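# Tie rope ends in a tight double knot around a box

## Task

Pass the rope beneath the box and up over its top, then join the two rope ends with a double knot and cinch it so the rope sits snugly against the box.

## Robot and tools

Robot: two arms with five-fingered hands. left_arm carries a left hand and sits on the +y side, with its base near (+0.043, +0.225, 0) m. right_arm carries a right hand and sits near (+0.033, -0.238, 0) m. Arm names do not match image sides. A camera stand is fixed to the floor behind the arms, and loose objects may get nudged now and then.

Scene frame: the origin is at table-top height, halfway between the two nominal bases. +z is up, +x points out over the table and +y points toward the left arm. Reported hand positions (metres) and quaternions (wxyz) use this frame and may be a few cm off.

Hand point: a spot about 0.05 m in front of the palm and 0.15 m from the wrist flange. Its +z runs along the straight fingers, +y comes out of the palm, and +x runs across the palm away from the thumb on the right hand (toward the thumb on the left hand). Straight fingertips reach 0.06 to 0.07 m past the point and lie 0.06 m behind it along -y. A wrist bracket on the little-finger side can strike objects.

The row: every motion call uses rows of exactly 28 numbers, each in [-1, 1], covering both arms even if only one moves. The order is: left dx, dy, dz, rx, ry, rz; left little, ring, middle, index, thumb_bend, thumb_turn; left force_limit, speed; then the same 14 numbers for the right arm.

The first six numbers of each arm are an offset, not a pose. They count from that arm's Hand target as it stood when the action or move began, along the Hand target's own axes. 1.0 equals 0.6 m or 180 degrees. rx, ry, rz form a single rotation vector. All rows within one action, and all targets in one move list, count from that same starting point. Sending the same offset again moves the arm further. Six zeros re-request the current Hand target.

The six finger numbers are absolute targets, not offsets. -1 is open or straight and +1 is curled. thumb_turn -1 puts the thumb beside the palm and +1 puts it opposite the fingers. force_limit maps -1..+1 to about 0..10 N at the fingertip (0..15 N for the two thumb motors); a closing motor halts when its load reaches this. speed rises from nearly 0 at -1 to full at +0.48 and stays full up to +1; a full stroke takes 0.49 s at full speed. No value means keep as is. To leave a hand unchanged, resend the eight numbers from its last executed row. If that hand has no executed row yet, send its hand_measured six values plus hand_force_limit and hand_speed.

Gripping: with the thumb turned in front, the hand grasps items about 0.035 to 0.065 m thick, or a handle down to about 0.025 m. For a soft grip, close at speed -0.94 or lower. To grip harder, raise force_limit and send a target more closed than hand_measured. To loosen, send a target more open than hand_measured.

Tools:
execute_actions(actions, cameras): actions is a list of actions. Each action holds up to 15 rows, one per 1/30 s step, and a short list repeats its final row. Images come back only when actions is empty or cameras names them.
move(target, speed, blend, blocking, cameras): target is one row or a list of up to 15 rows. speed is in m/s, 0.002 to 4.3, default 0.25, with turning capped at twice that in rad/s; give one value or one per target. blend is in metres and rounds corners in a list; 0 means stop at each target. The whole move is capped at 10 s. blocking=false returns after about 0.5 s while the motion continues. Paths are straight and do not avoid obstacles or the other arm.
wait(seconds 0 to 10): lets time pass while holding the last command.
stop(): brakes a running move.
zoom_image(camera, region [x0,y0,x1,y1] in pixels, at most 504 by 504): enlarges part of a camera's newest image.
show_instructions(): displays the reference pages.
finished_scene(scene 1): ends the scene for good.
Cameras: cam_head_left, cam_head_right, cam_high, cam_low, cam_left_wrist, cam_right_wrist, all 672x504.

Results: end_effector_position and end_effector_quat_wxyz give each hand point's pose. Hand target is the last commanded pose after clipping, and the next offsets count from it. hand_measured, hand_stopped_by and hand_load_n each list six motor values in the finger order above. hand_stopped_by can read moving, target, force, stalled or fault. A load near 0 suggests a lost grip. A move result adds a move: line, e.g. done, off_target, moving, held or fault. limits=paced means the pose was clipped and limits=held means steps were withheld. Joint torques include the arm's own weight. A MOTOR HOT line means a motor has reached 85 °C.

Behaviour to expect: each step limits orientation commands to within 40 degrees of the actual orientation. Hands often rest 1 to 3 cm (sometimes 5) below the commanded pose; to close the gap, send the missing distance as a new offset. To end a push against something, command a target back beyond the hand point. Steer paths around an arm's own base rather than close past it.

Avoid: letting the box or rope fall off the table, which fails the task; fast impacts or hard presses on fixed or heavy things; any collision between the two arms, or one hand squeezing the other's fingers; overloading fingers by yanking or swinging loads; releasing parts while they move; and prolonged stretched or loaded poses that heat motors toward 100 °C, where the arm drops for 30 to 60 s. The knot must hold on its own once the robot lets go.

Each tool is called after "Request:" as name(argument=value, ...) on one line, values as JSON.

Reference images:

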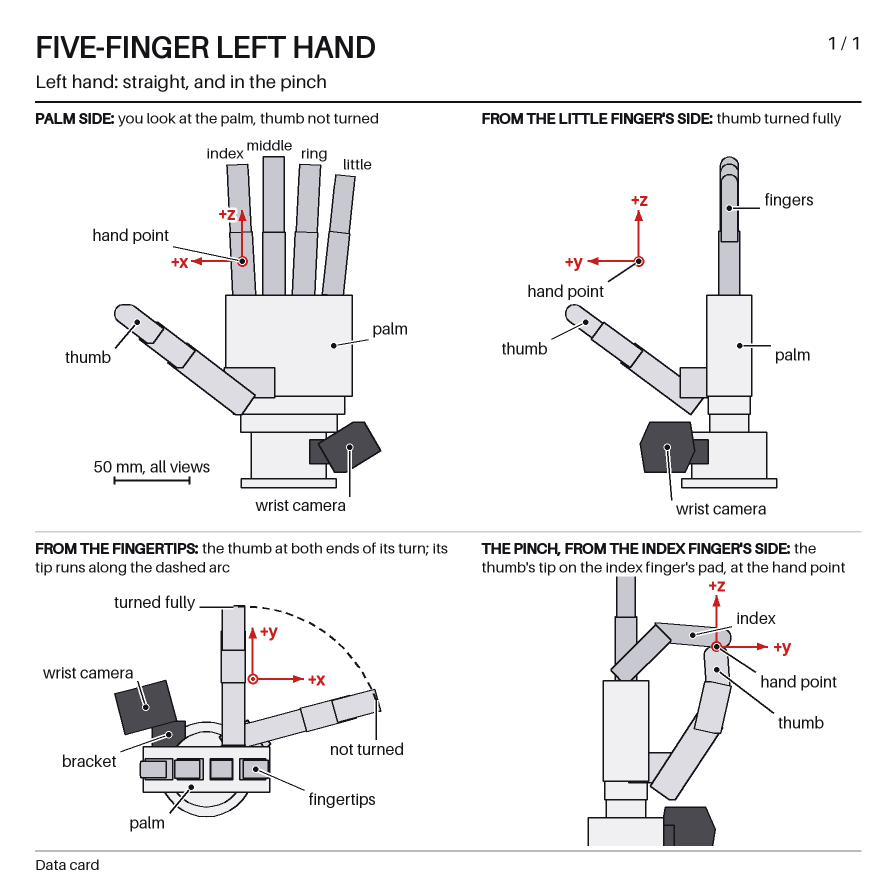

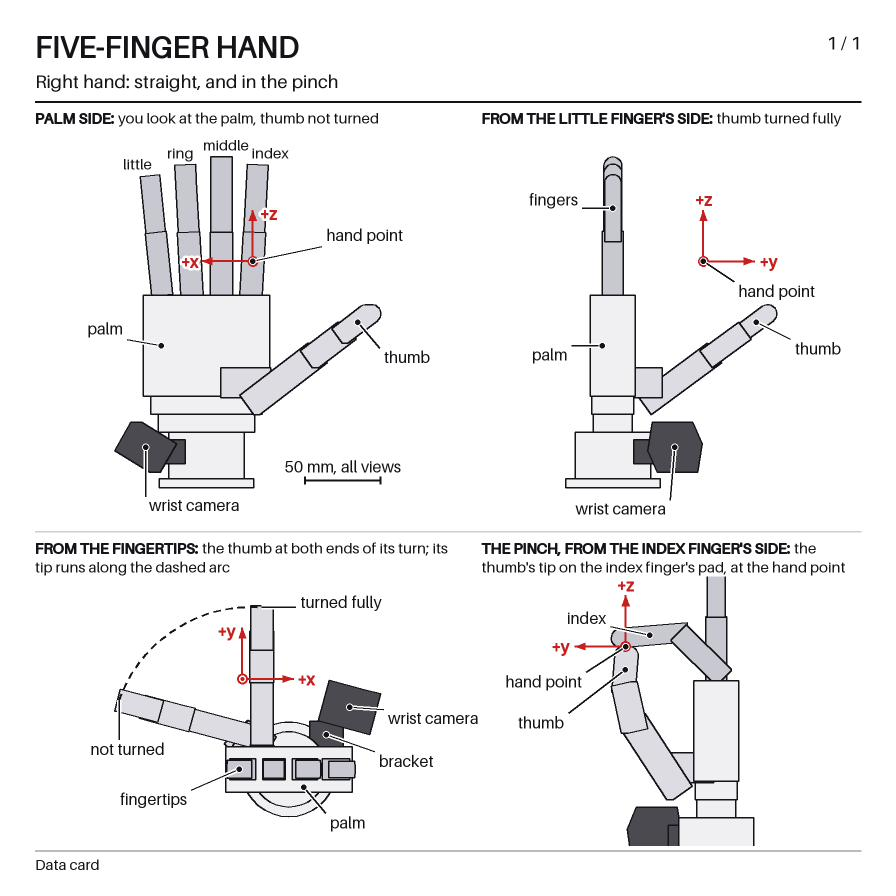

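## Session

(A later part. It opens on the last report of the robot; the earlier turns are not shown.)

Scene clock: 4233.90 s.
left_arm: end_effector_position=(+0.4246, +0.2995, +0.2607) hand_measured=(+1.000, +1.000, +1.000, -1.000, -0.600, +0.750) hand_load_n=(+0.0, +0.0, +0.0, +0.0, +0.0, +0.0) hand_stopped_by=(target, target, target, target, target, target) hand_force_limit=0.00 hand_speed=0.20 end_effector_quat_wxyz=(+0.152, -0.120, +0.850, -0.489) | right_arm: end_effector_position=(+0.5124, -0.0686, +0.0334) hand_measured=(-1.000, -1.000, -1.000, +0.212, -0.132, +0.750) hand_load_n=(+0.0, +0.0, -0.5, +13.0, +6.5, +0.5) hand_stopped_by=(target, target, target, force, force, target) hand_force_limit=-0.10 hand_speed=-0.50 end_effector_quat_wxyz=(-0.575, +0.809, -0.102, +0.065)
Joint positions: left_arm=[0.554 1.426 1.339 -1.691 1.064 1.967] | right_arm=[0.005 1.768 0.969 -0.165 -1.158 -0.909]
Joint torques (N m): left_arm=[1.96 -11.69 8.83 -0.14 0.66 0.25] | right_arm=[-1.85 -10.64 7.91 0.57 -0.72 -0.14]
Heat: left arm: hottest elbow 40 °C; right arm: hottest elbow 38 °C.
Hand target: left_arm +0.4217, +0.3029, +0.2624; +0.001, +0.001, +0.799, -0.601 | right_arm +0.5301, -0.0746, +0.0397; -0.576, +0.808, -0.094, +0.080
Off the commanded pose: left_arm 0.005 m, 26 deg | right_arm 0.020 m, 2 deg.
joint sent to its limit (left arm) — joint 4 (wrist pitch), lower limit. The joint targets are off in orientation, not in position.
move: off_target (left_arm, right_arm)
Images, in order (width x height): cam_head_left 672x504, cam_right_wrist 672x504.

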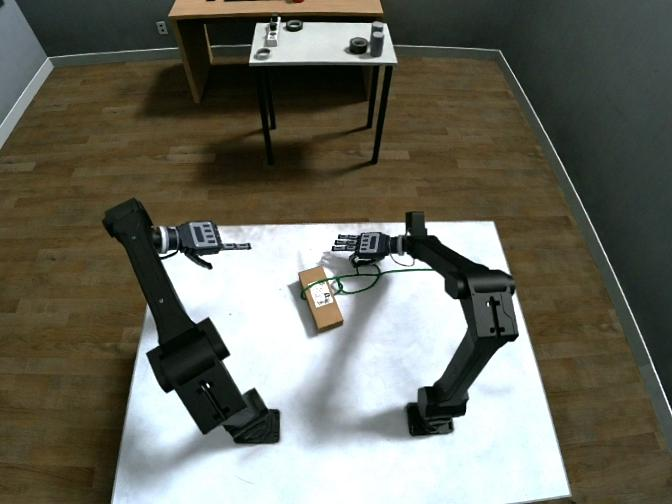

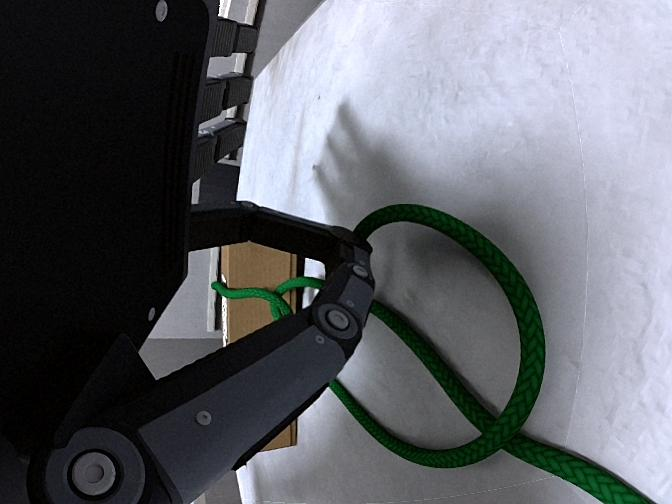

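Request:
move(target=[[0,0,0,0,0,0,1,1,1,-1,-0.6,0.75,0,0.2,0.0242,-0.0017,0.0061,0,0,0,-1,-1,-1,0.41,0.0,0.75,-0.1,-0.5],[0,0,0,0,0,0,1,1,1,-1,-0.6,0.75,0,0.2,0.0242,0.0311,0.0155,0,0,0,-1,-1,-1,0.41,0.0,0.75,-0.1,-0.5]], speed=0.1, cameras=["cam_head_left","cam_low","cam_right_wrist"])

Request:
zoom_image(camera="cam_head_left", region=[320, 230, 410, 298])

Request:
zoom_image(camera="cam_low", region=[250, 190, 370, 260])

Scene clock: 4243.80 s.
left_arm: end_effector_position=(+0.4246, +0.2995, +0.2607) hand_measured=(+1.000, +1.000, +1.000, -1.000, -0.600, +0.750) hand_load_n=(+0.0, +0.0, +0.0, -0.5, +0.0, +0.0) hand_stopped_by=(target, target, target, target, target, target) hand_force_limit=0.00 hand_speed=0.20 end_effector_quat_wxyz=(+0.152, -0.120, +0.850, -0.489) | right_arm: end_effector_position=(+0.5256, -0.0682, +0.0134) hand_measured=(-1.000, -1.000, -1.000, +0.212, -0.132, +0.750) hand_load_n=(+0.0, +0.0, +0.0, +13.0, +6.5, +1.0) hand_stopped_by=(target, target, target, force, force, target) hand_force_limit=-0.10 hand_speed=-0.50 end_effector_quat_wxyz=(-0.575, +0.809, -0.107, +0.055)
Joint positions: left_arm=[0.554 1.426 1.339 -1.691 1.064 1.967] | right_arm=[0.005 1.843 1.015 -0.163 -1.162 -0.915]
Joint torques (N m): left_arm=[1.96 -11.75 8.83 -0.14 0.66 0.26] | right_arm=[-2.02 -11.69 7.19 1.63 -0.61 -0.21]
Heat: left arm: hottest elbow 40 °C; right arm: hottest elbow 38 °C.
Hand target: left_arm +0.4217, +0.3029, +0.2624; +0.001, +0.001, +0.799, -0.601 | right_arm +0.5452, -0.0756, +0.0193; -0.576, +0.808, -0.094, +0.080
Off the commanded pose: left_arm 0.005 m, 26 deg | right_arm 0.022 m, 3 deg.
joint sent to its limit (left arm) — joint 4 (wrist pitch), lower limit. The joint targets are off in orientation, not in position.
move: off_target (left_arm, right_arm)
Images, in order (width x height): cam_head_left 672x504, cam_low 672x504, cam_right_wrist 672x504.

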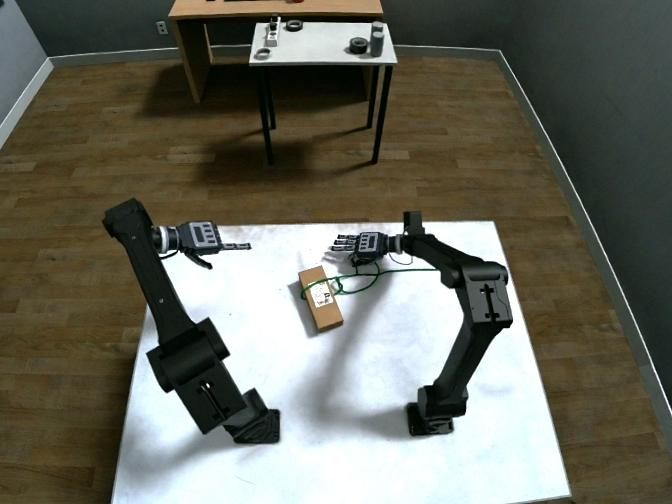

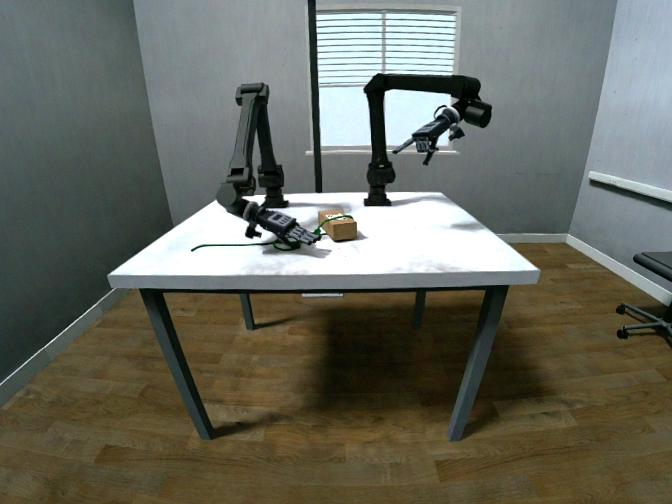

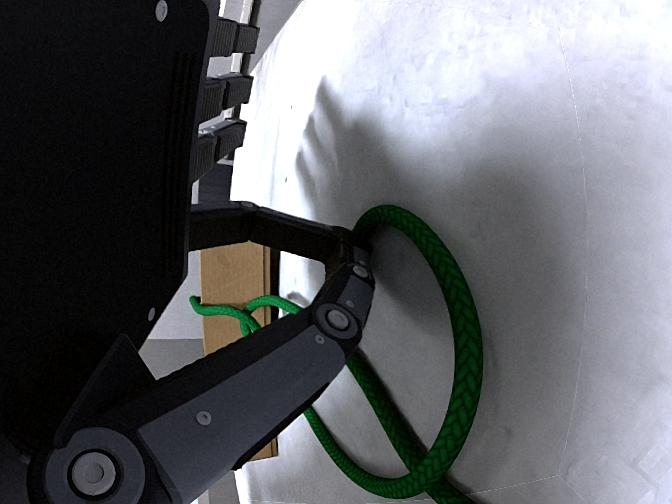

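Scaled by 5.600 from the camera's 672x504 image, which has a finer 960x720 frame.

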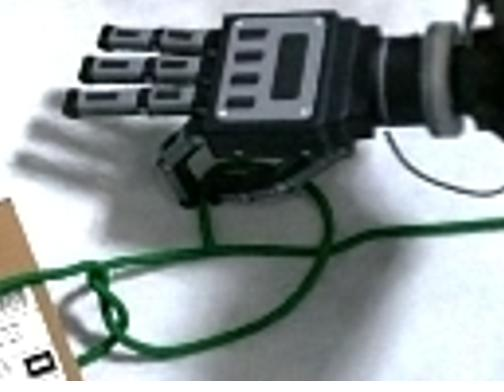

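Scaled by 4.200 from the camera's 672x504 image, which has a finer 960x720 frame.

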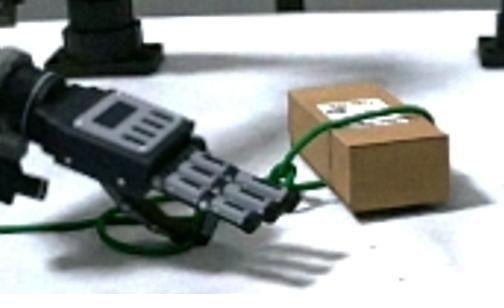

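Request:
move(target=[[0,0,0,0,0,0,1,1,1,-1,-0.6,0.75,0,0.2,0,0,0,0,0,0,-1,-1,-1,-0.15,-0.17,0.75,0,-0.3],[0,0,0,0,0,0,1,1,1,-1,-0.6,0.75,0,0.2,0,-0.16,-0.046,0,0,0,-1,-1,-1,-0.15,-0.17,0.75,0,-0.3]], speed=0.15, cameras=["cam_head_left","cam_high","cam_right_wrist"])

Request:
zoom_image(camera="cam_head_left", region=[320, 230, 410, 298])

Request:
zoom_image(camera="cam_high", region=[260, 220, 350, 300])

Scene clock: 4278.10 s.
left_arm: end_effector_position=(+0.4246, +0.2995, +0.2607) hand_measured=(+1.000, +1.000, +1.000, -1.000, -0.600, +0.750) hand_load_n=(+0.0, +0.0, +0.0, +0.0, +0.0, +0.0) hand_stopped_by=(target, target, target, target, target, target) hand_force_limit=0.00 hand_speed=0.20 end_effector_quat_wxyz=(+0.152, -0.120, +0.850, -0.489) | right_arm: end_effector_position=(+0.5290, -0.0695, +0.1030) hand_measured=(-1.000, -1.000, -1.000, -0.150, -0.170, +0.750) hand_load_n=(+0.0, +0.0, +0.0, +0.0, +0.0, +0.0) hand_stopped_by=(target, target, target, target, target, target) hand_force_limit=0.00 hand_speed=-0.30 end_effector_quat_wxyz=(-0.575, +0.809, -0.100, +0.067)
Joint positions: left_arm=[0.554 1.426 1.339 -1.691 1.064 1.967] | right_arm=[0.003 1.678 1.079 -0.366 -1.159 -0.916]
Joint torques (N m): left_arm=[1.96 -11.75 8.84 -0.17 0.66 0.25] | right_arm=[-0.85 -11.63 9.05 0.39 -0.49 0.02]
Heat: left arm: hottest elbow 40 °C; right arm: hottest elbow 38 °C.
Hand target: left_arm +0.4217, +0.3029, +0.2624; +0.001, +0.001, +0.799, -0.601 | right_arm +0.5444, -0.0702, +0.1190; -0.576, +0.808, -0.094, +0.080
Off the commanded pose: left_arm 0.005 m, 26 deg | right_arm 0.022 m, 2 deg.
joint sent to its limit (left arm) — joint 4 (wrist pitch), lower limit. The joint targets are off in orientation, not in position.
move: off_target (left_arm, right_arm)
Images, in order (width x height): cam_head_left 672x504, cam_high 672x504, cam_right_wrist 672x504.

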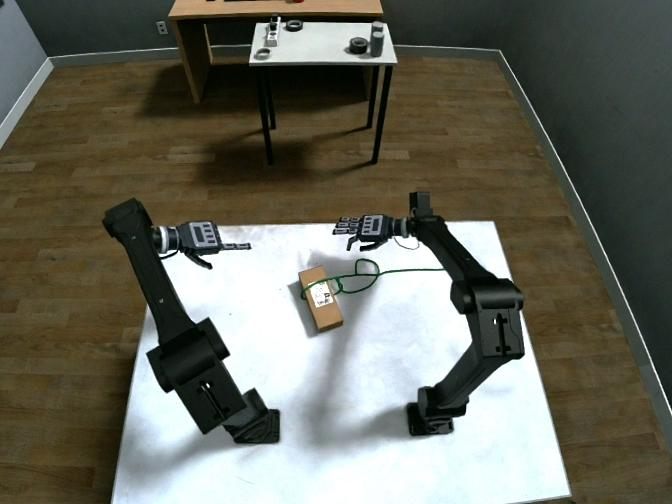

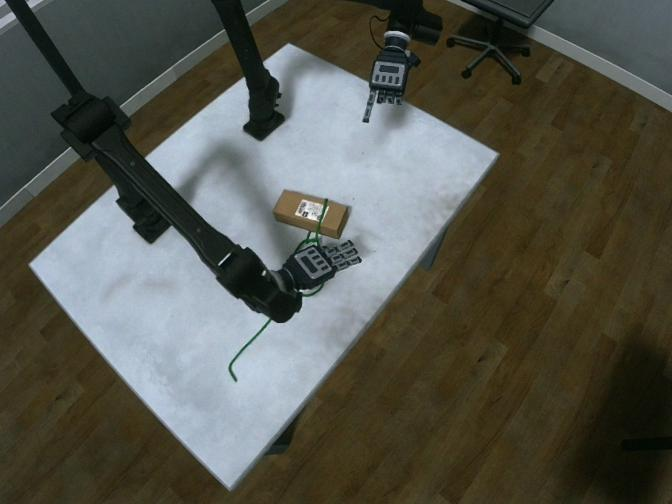

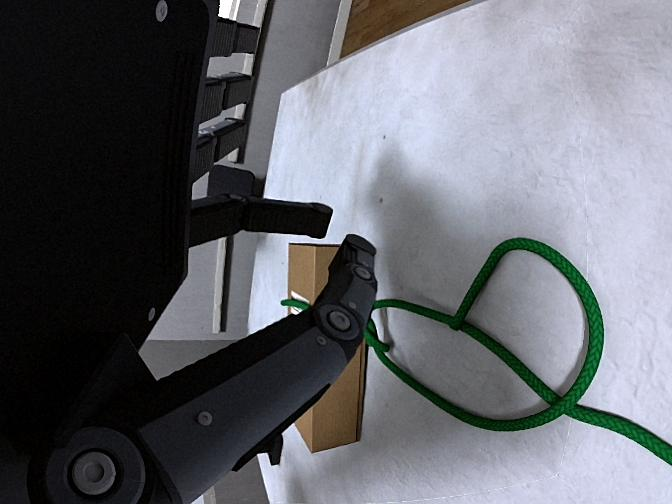

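Scaled by 5.600 from the camera's 672x504 image, which has a finer 960x720 frame.

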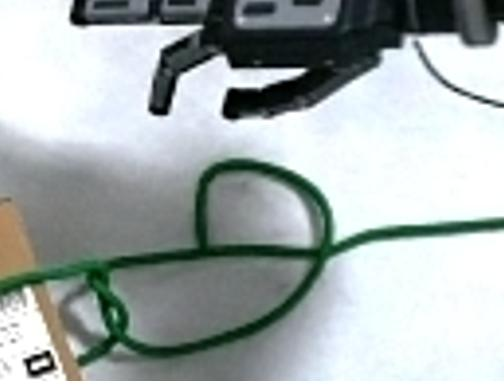

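Scaled by 5.600 from the camera's 672x504 image, which has a finer 960x720 frame.

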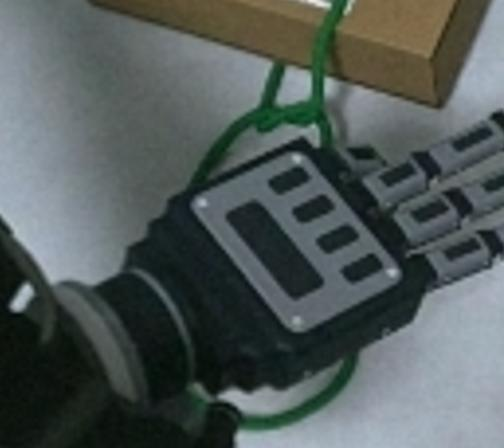

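Request:
zoom_image(camera="cam_right_wrist", region=[370, 220, 620, 440])

Scaled by 2.016 from the camera's 672x504 image, which has a finer 960x720 frame.

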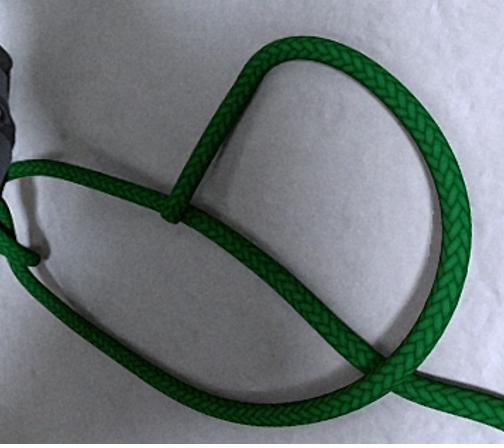

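Request:
move(target=[0,0,0,0,0,0,1,1,1,-1,-0.6,0.75,0,0.2,0,0.16,0.046,0,0,0,-1,-1,-1,-0.15,-0.17,0.75,0,-0.3], speed=0.15, cameras=["cam_head_left","cam_right_wrist"])

Request:
zoom_image(camera="cam_head_left", region=[320, 230, 410, 298])

Scene clock: 4298.60 s.
left_arm: end_effector_position=(+0.4246, +0.2995, +0.2607) hand_measured=(+1.000, +1.000, +1.000, -1.000, -0.600, +0.750) hand_load_n=(+0.0, +0.0, +0.0, +0.0, +0.0, +0.0) hand_stopped_by=(target, target, target, target, target, target) hand_force_limit=0.00 hand_speed=0.20 end_effector_quat_wxyz=(+0.152, -0.120, +0.850, -0.489) | right_arm: end_effector_position=(+0.5399, -0.0695, +0.0196) hand_measured=(-1.000, -1.000, -1.000, -0.150, -0.170, +0.750) hand_load_n=(+0.0, +0.0, +0.0, +0.0, +0.0, +0.0) hand_stopped_by=(target, target, target, target, target, target) hand_force_limit=0.00 hand_speed=-0.30 end_effector_quat_wxyz=(-0.575, +0.809, -0.099, +0.068)
Joint positions: left_arm=[0.554 1.426 1.339 -1.691 1.064 1.967] | right_arm=[0.003 1.848 1.045 -0.162 -1.159 -0.921]
Joint torques (N m): left_arm=[2.02 -11.63 8.83 -0.14 0.66 0.25] | right_arm=[-1.79 -12.28 5.3 1.63 -0.72 -0.15]
Heat: left arm: hottest elbow 40 °C; right arm: hottest elbow 39 °C.
Hand target: left_arm +0.4217, +0.3029, +0.2624; +0.001, +0.001, +0.799, -0.601 | right_arm +0.5452, -0.0755, +0.0193; -0.576, +0.808, -0.094, +0.080
Off the commanded pose: left_arm 0.005 m, 26 deg | right_arm 0.008 m, 1 deg.
joint sent to its limit (left arm) — joint 4 (wrist pitch), lower limit. The joint targets are off in orientation, not in position.
move: off_target (left_arm)
Images, in order (width x height): cam_head_left 672x504, cam_right_wrist 672x504.

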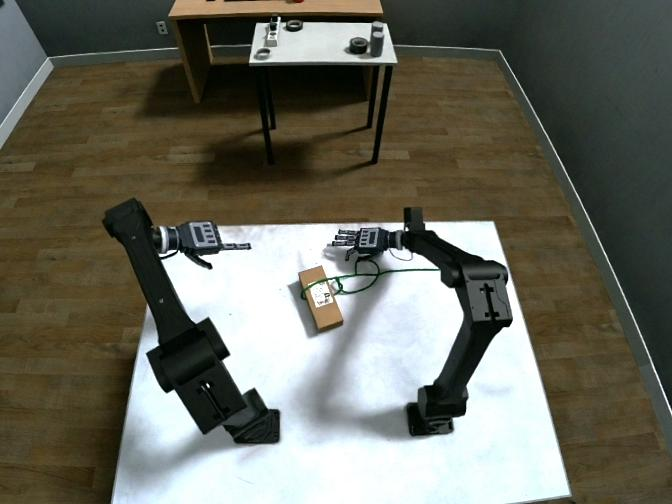

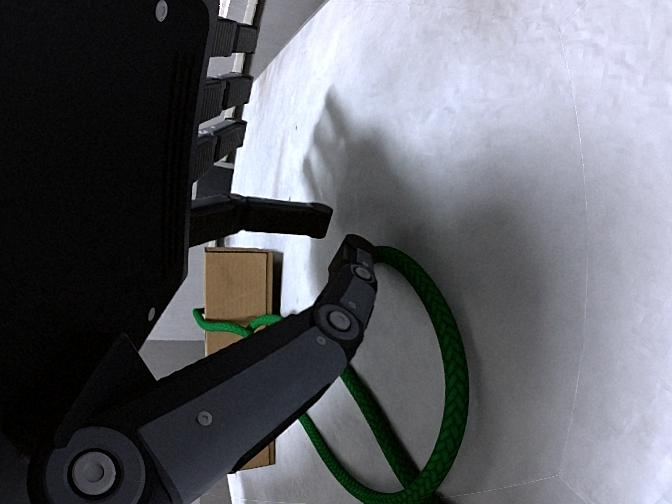

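Scaled by 5.600 from the camera's 672x504 image, which has a finer 960x720 frame.

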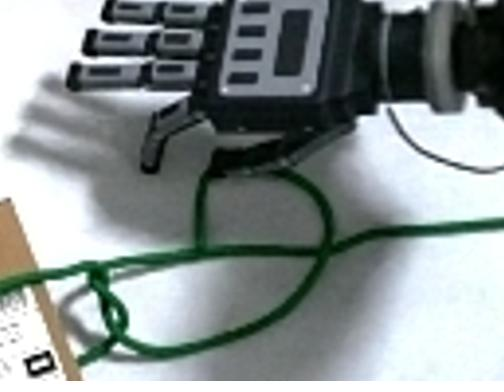

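Request:
move(target=[[0,0,0,0,0,0,1,1,1,-1,-0.6,0.75,0,0.2,-0.0242,0.0017,-0.0061,0,0,0,-1,-1,-1,-0.15,-0.17,0.75,0,-0.3],[0,0,0,0,0,0,1,1,1,-1,-0.6,0.75,0,0.2,-0.0242,0.0113,-0.0033,0,0,0,-1,-1,-1,-0.15,-0.17,0.75,0,-0.3]], speed=0.1, cameras=["cam_head_left","cam_right_wrist"])

Request:
zoom_image(camera="cam_head_left", region=[320, 230, 410, 298])

Scene clock: 4307.30 s.
left_arm: end_effector_position=(+0.4246, +0.2995, +0.2607) hand_measured=(+1.000, +1.000, +1.000, -1.000, -0.600, +0.750) hand_load_n=(+0.0, +0.0, +0.0, +0.0, +0.0, +0.0) hand_stopped_by=(target, target, target, target, target, target) hand_force_limit=0.00 hand_speed=0.20 end_effector_quat_wxyz=(+0.152, -0.120, +0.850, -0.489) | right_arm: end_effector_position=(+0.5267, -0.0694, +0.0157) hand_measured=(-1.000, -1.000, -1.000, -0.150, -0.170, +0.750) hand_load_n=(+0.0, +0.0, +0.0, +0.0, -0.5, +0.0) hand_stopped_by=(target, target, target, target, target, target) hand_force_limit=0.00 hand_speed=-0.30 end_effector_quat_wxyz=(-0.577, +0.808, -0.097, +0.069)
Joint positions: left_arm=[0.554 1.426 1.339 -1.691 1.064 1.967] | right_arm=[0.003 1.832 1 -0.132 -1.163 -0.921]
Joint torques (N m): left_arm=[2.02 -11.75 8.83 -0.16 0.66 0.25] | right_arm=[-1.85 -11.81 4.83 1.74 -0.6 -0.17]
Heat: left arm: hottest elbow 40 °C; right arm: hottest elbow 39 °C.
Hand target: left_arm +0.4217, +0.3029, +0.2624; +0.001, +0.001, +0.799, -0.601 | right_arm +0.5302, -0.0759, +0.0132; -0.576, +0.808, -0.094, +0.080
Off the commanded pose: left_arm 0.005 m, 26 deg | right_arm 0.008 m, 1 deg.
joint sent to its limit (left arm) — joint 4 (wrist pitch), lower limit. The joint targets are off in orientation, not in position.
move: off_target (left_arm)
Images, in order (width x height): cam_head_left 672x504, cam_right_wrist 672x504.

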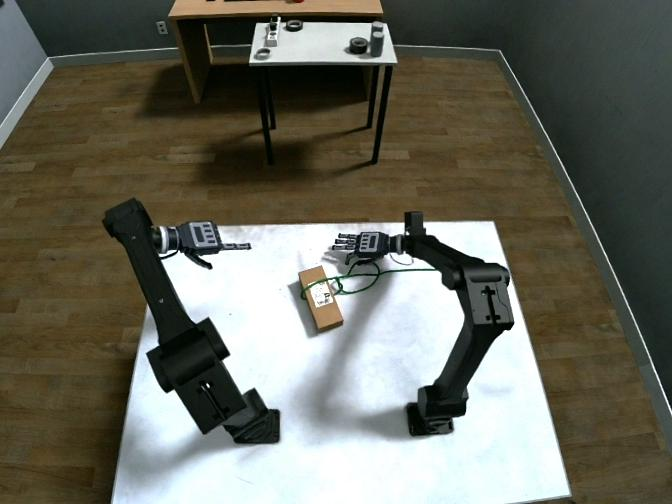

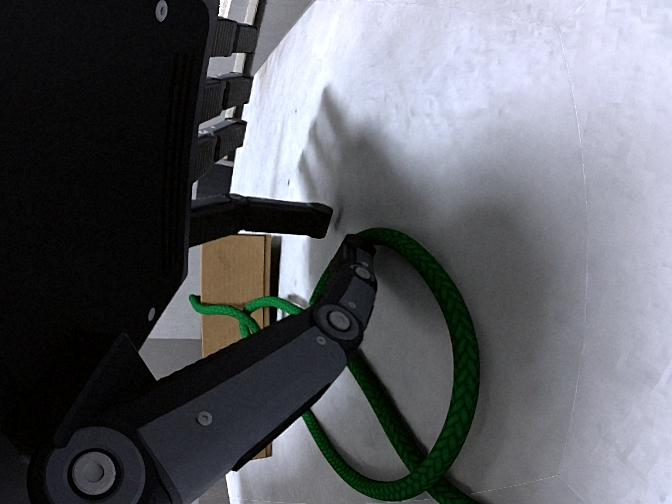

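Scaled by 5.600 from the camera's 672x504 image, which has a finer 960x720 frame.

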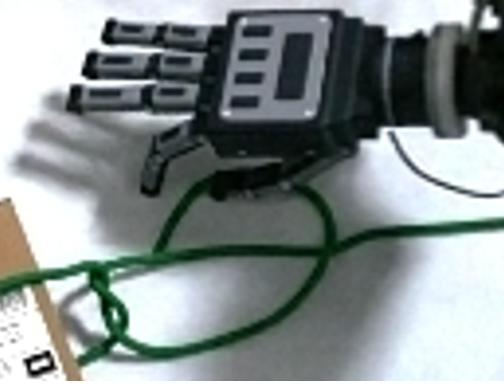

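Request:
move(target=[0,0,0,0,0,0,1,1,1,-1,-0.6,0.75,0,0.2,0,-0.16,-0.046,0,0,0,-1,-1,-1,-0.15,-0.17,0.75,0,-0.3], speed=0.15, cameras=["cam_head_left","cam_right_wrist","cam_low"])

Request:
zoom_image(camera="cam_head_left", region=[320, 230, 410, 298])

Request:
zoom_image(camera="cam_right_wrist", region=[300, 200, 620, 450])

Scene clock: 4316.00 s.
left_arm: end_effector_position=(+0.4246, +0.2995, +0.2607) hand_measured=(+1.000, +1.000, +1.000, -1.000, -0.600, +0.750) hand_load_n=(+0.0, +0.0, +0.0, +0.0, +0.0, +0.0) hand_stopped_by=(target, target, target, target, target, target) hand_force_limit=0.00 hand_speed=0.20 end_effector_quat_wxyz=(+0.152, -0.120, +0.850, -0.489) | right_arm: end_effector_position=(+0.5142, -0.0698, +0.0967) hand_measured=(-1.000, -1.000, -1.000, -0.150, -0.170, +0.750) hand_load_n=(+0.0, +0.0, +0.0, +0.0, +0.0, +0.0) hand_stopped_by=(target, target, target, target, target, target) hand_force_limit=0.00 hand_speed=-0.30 end_effector_quat_wxyz=(-0.575, +0.809, -0.099, +0.067)
Joint positions: left_arm=[0.554 1.426 1.339 -1.691 1.064 1.967] | right_arm=[0.003 1.655 1.028 -0.341 -1.16 -0.921]
Joint torques (N m): left_arm=[2.02 -11.75 8.84 -0.14 0.66 0.26] | right_arm=[-0.85 -11.34 8.87 0.62 -0.49 0.05]
Heat: left arm: hottest elbow 40 °C; right arm: hottest elbow 39 °C.
Hand target: left_arm +0.4217, +0.3029, +0.2624; +0.001, +0.001, +0.799, -0.601 | right_arm +0.5295, -0.0706, +0.1130; -0.576, +0.808, -0.094, +0.080
Off the commanded pose: left_arm 0.005 m, 26 deg | right_arm 0.022 m, 2 deg.
joint sent to its limit (left arm) — joint 4 (wrist pitch), lower limit. The joint targets are off in orientation, not in position.
move: off_target (left_arm, right_arm)
Images, in order (width x height): cam_head_left 672x504, cam_low 672x504, cam_right_wrist 672x504.

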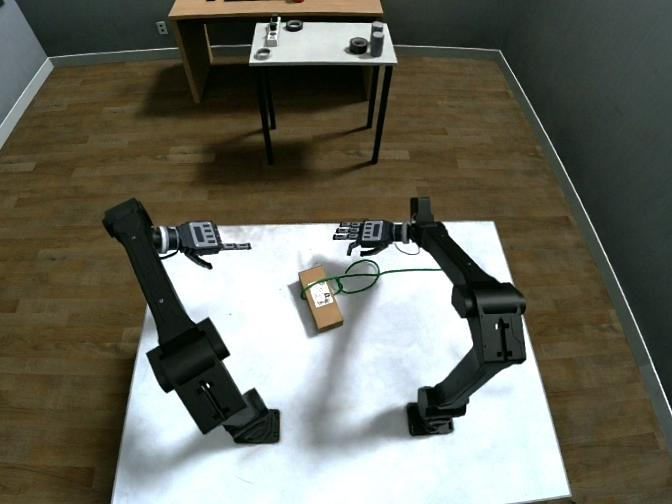

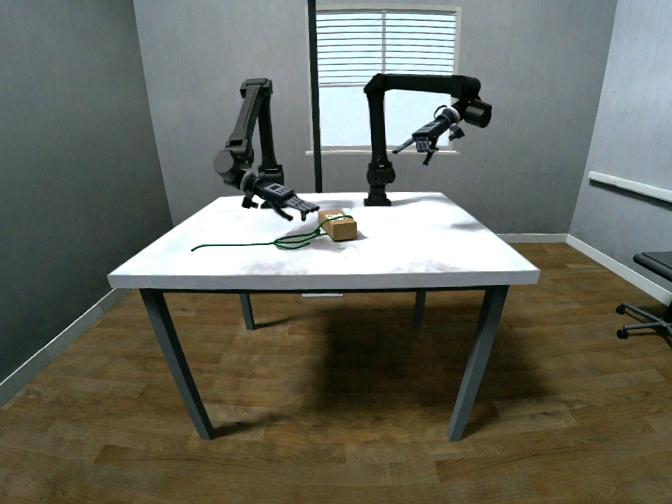

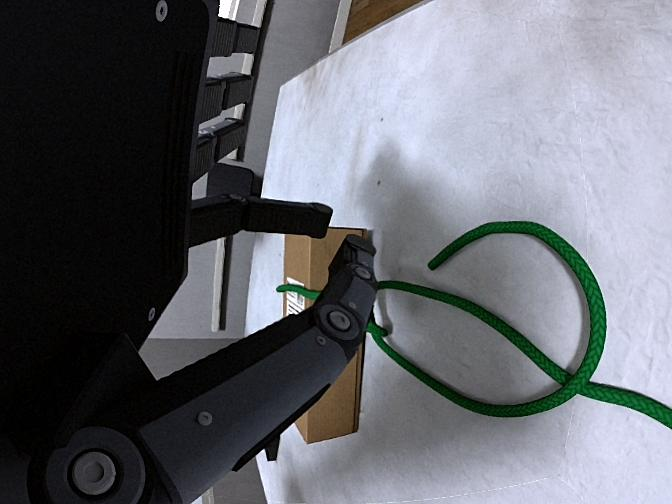

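Scaled by 5.600 from the camera's 672x504 image, which has a finer 960x720 frame.

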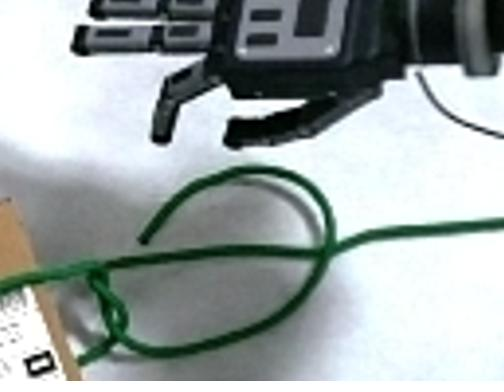

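Scaled by 1.575 from the camera's 672x504 image, which has a finer 960x720 frame.

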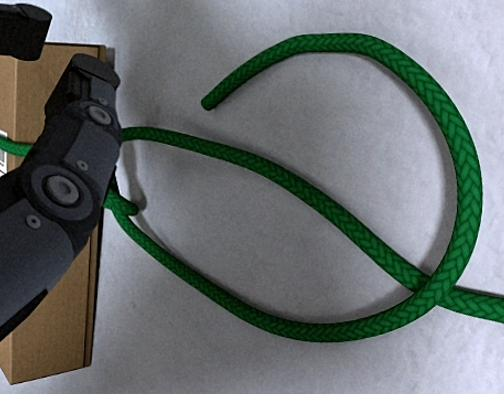

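Request:
move(target=[0,0,0,0,0,0,1,1,1,-1,-0.6,0.75,0,0.2,-0.0172,0.0778,0.0428,0,0.0828,0.0238,-1,-1,-1,-0.15,-0.17,0.75,0,-0.3], speed=0.15, cameras=["cam_head_left","cam_right_wrist"])

Request:
zoom_image(camera="cam_head_left", region=[320, 230, 410, 298])

Scene clock: 4353.57 s.
left_arm: end_effector_position=(+0.4246, +0.2995, +0.2607) hand_measured=(+1.000, +1.000, +1.000, -1.000, -0.600, +0.750) hand_load_n=(+0.0, +0.0, +0.0, -0.5, +0.0, +0.0) hand_stopped_by=(target, target, target, target, target, target) hand_force_limit=0.00 hand_speed=0.20 end_effector_quat_wxyz=(+0.152, -0.120, +0.850, -0.489) | right_arm: end_effector_position=(+0.5233, -0.0669, +0.0553) hand_measured=(-1.000, -1.000, -1.000, -0.150, -0.170, +0.750) hand_load_n=(+0.0, +0.0, +0.0, +0.0, +0.0, +0.0) hand_stopped_by=(target, target, target, target, target, target) hand_force_limit=0.00 hand_speed=-0.30 end_effector_quat_wxyz=(-0.557, +0.789, -0.201, +0.162)
Joint positions: left_arm=[0.554 1.426 1.339 -1.691 1.064 1.967] | right_arm=[0.035 1.644 0.796 0.277 -0.922 -0.506]
Joint torques (N m): left_arm=[2.08 -11.69 8.84 -0.14 0.65 0.25] | right_arm=[0.62 -10.46 5.19 2.25 -0.2 0.15]
Heat: left arm: hottest elbow 40 °C; right arm: hottest elbow 40 °C.
Hand target: left_arm +0.4217, +0.3029, +0.2624; +0.001, +0.001, +0.799, -0.601 | right_arm +0.5227, -0.0595, +0.0602; -0.562, +0.787, -0.198, +0.162
Off the commanded pose: left_arm 0.005 m, 26 deg | right_arm 0.009 m, 1 deg.
joint sent to its limit (left arm) — joint 4 (wrist pitch), lower limit. The joint targets are off in orientation, not in position.
move: off_target (left_arm)
Images, in order (width x height): cam_head_left 672x504, cam_right_wrist 672x504.

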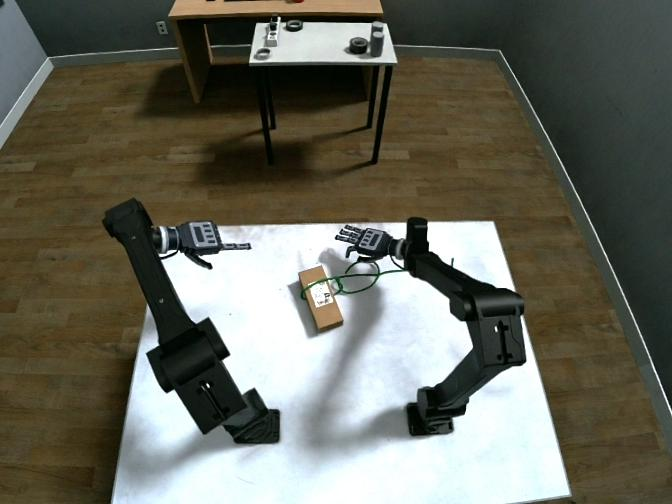

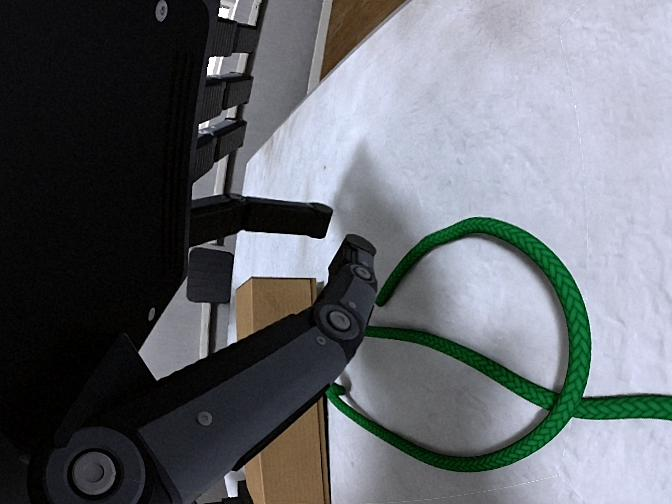

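Scaled by 5.600 from the camera's 672x504 image, which has a finer 960x720 frame.

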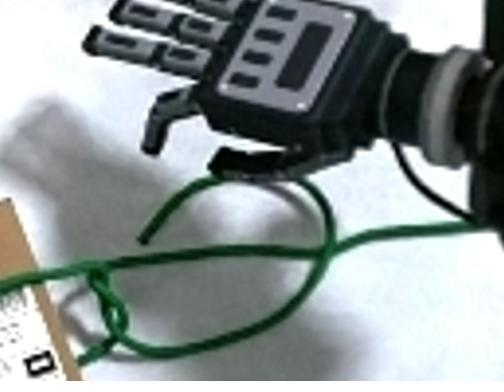

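Request:
move(target=[0,0,0,0,0,0,1,1,1,-1,-0.6,0.75,0,0.2,-0.0203,0.0684,0.0215,0,0,0,-1,-1,-1,-0.15,-0.17,0.75,0,-0.3], speed=0.1, cameras=["cam_head_left","cam_right_wrist","cam_low"])

Request:
zoom_image(camera="cam_head_left", region=[320, 230, 410, 298])

Scene clock: 4372.70 s.
left_arm: end_effector_position=(+0.4246, +0.2995, +0.2607) hand_measured=(+1.000, +1.000, +1.000, -1.000, -0.600, +0.750) hand_load_n=(+0.0, +0.0, +0.0, +0.0, +0.0, +0.0) hand_stopped_by=(target, target, target, target, target, target) hand_force_limit=0.00 hand_speed=0.20 end_effector_quat_wxyz=(+0.152, -0.120, +0.850, -0.489) | right_arm: end_effector_position=(+0.5137, -0.0623, +0.0168) hand_measured=(-1.000, -1.000, -1.000, -0.150, -0.170, +0.750) hand_load_n=(+0.0, +0.0, +0.0, +0.0, +0.0, +0.0) hand_stopped_by=(target, target, target, target, target, target) hand_force_limit=0.00 hand_speed=-0.30 end_effector_quat_wxyz=(-0.558, +0.788, -0.199, +0.166)
Joint positions: left_arm=[0.554 1.426 1.339 -1.691 1.064 1.967] | right_arm=[0.046 1.724 0.741 0.43 -0.911 -0.496]
Joint torques (N m): left_arm=[1.96 -11.75 8.84 -0.14 0.66 0.25] | right_arm=[0.62 -9.7 4.68 2.25 -0.18 0.14]
Heat: left arm: hottest elbow 40 °C; right arm: hottest elbow 39 °C.
Hand target: left_arm +0.4217, +0.3029, +0.2624; +0.001, +0.001, +0.799, -0.601 | right_arm +0.5131, -0.0549, +0.0169; -0.562, +0.787, -0.198, +0.162
Off the commanded pose: left_arm 0.005 m, 26 deg | right_arm 0.008 m, 1 deg.
joint sent to its limit (left arm) — joint 4 (wrist pitch), lower limit. The joint targets are off in orientation, not in position.
move: off_target (left_arm)
Images, in order (width x height): cam_head_left 672x504, cam_low 672x504, cam_right_wrist 672x504.

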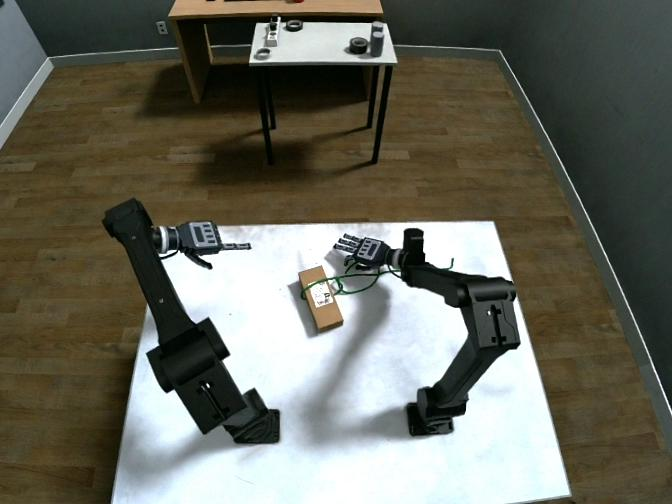

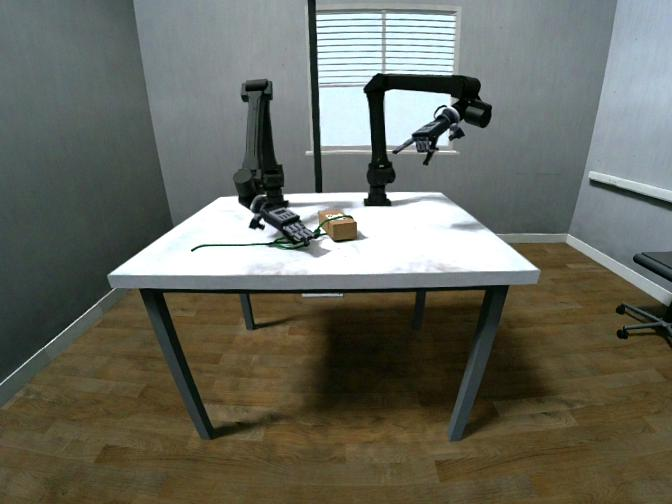

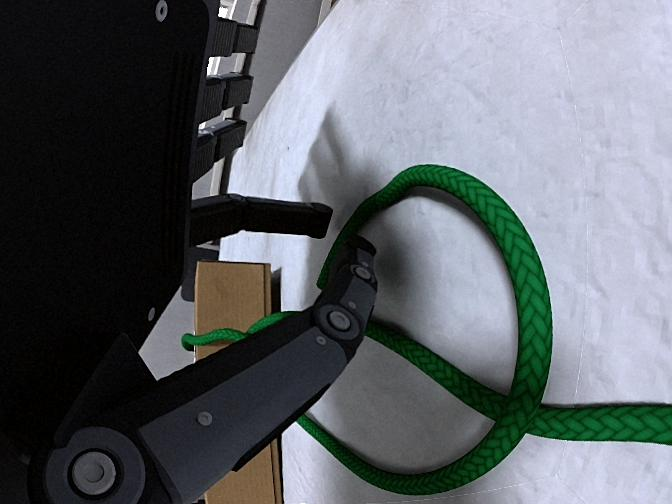

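Scaled by 5.600 from the camera's 672x504 image, which has a finer 960x720 frame.

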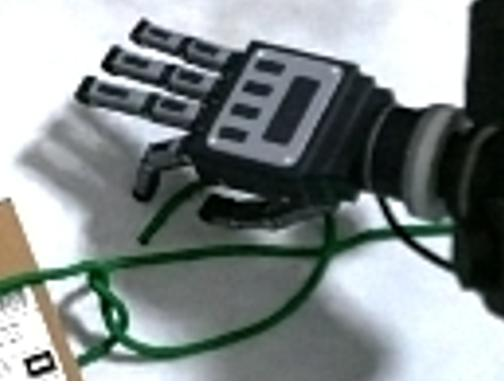

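Request:
move(target=[0,0,0,0,0,0,1,1,1,-1,-0.6,0.75,0,0.2,0,-0.0097,0.0336,0,0,0,-1,-1,-1,-0.15,-0.17,0.75,0,-0.3], speed=0.08, cameras=["cam_head_left","cam_right_wrist"])

Request:
zoom_image(camera="cam_head_left", region=[320, 230, 410, 298])

Scene clock: 4394.87 s.
left_arm: end_effector_position=(+0.4246, +0.2995, +0.2607) hand_measured=(+1.000, +1.000, +1.000, -1.000, -0.600, +0.750) hand_load_n=(+0.0, +0.0, +0.5, +0.0, +0.0, +0.0) hand_stopped_by=(target, target, target, target, target, target) hand_force_limit=0.00 hand_speed=0.20 end_effector_quat_wxyz=(+0.152, -0.120, +0.850, -0.489) | right_arm: end_effector_position=(+0.5122, -0.0466, +0.0113) hand_measured=(-1.000, -1.000, -1.000, -0.150, -0.170, +0.750) hand_load_n=(+0.0, +0.0, +0.0, +0.0, -0.5, -0.5) hand_stopped_by=(target, target, target, target, target, target) hand_force_limit=0.00 hand_speed=-0.30 end_effector_quat_wxyz=(-0.556, +0.790, -0.204, +0.160)
Joint positions: left_arm=[0.554 1.426 1.339 -1.691 1.064 1.967] | right_arm=[0.084 1.739 0.741 0.454 -0.877 -0.463]
Joint torques (N m): left_arm=[1.96 -11.75 8.83 -0.16 0.65 0.25] | right_arm=[0.91 -9.05 6.69 2.15 -0.14 0.12]
Heat: left arm: hottest elbow 40 °C; right arm: hottest elbow 38 °C.
Hand target: left_arm +0.4217, +0.3029, +0.2624; +0.001, +0.001, +0.799, -0.601 | right_arm +0.5235, -0.0366, +0.0161; -0.562, +0.787, -0.198, +0.163
Off the commanded pose: left_arm 0.005 m, 26 deg | right_arm 0.016 m, 1 deg.
joint sent to its limit (left arm) — joint 4 (wrist pitch), lower limit. The joint targets are off in orientation, not in position.
move: off_target (left_arm, right_arm)
Images, in order (width x height): cam_head_left 672x504, cam_right_wrist 672x504.

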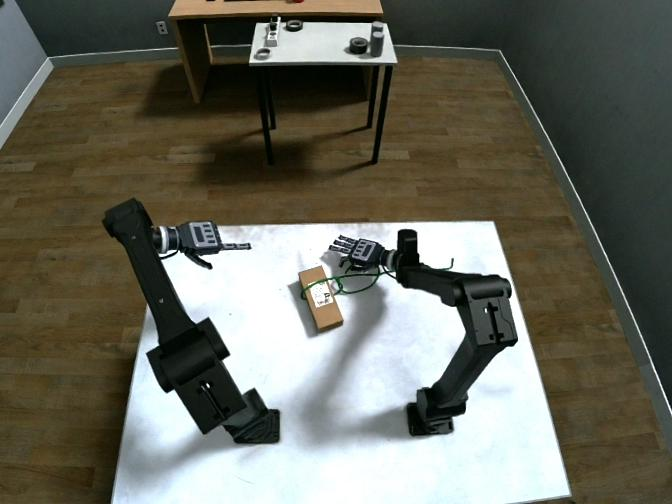

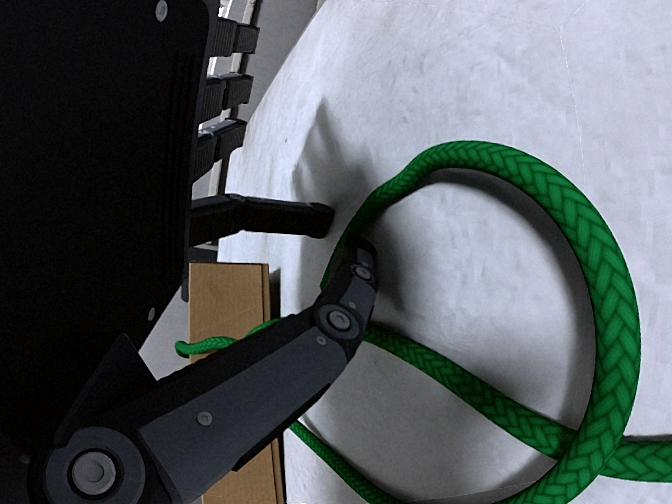

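Scaled by 5.600 from the camera's 672x504 image, which has a finer 960x720 frame.

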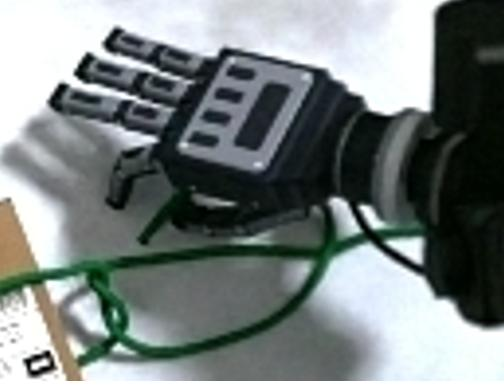

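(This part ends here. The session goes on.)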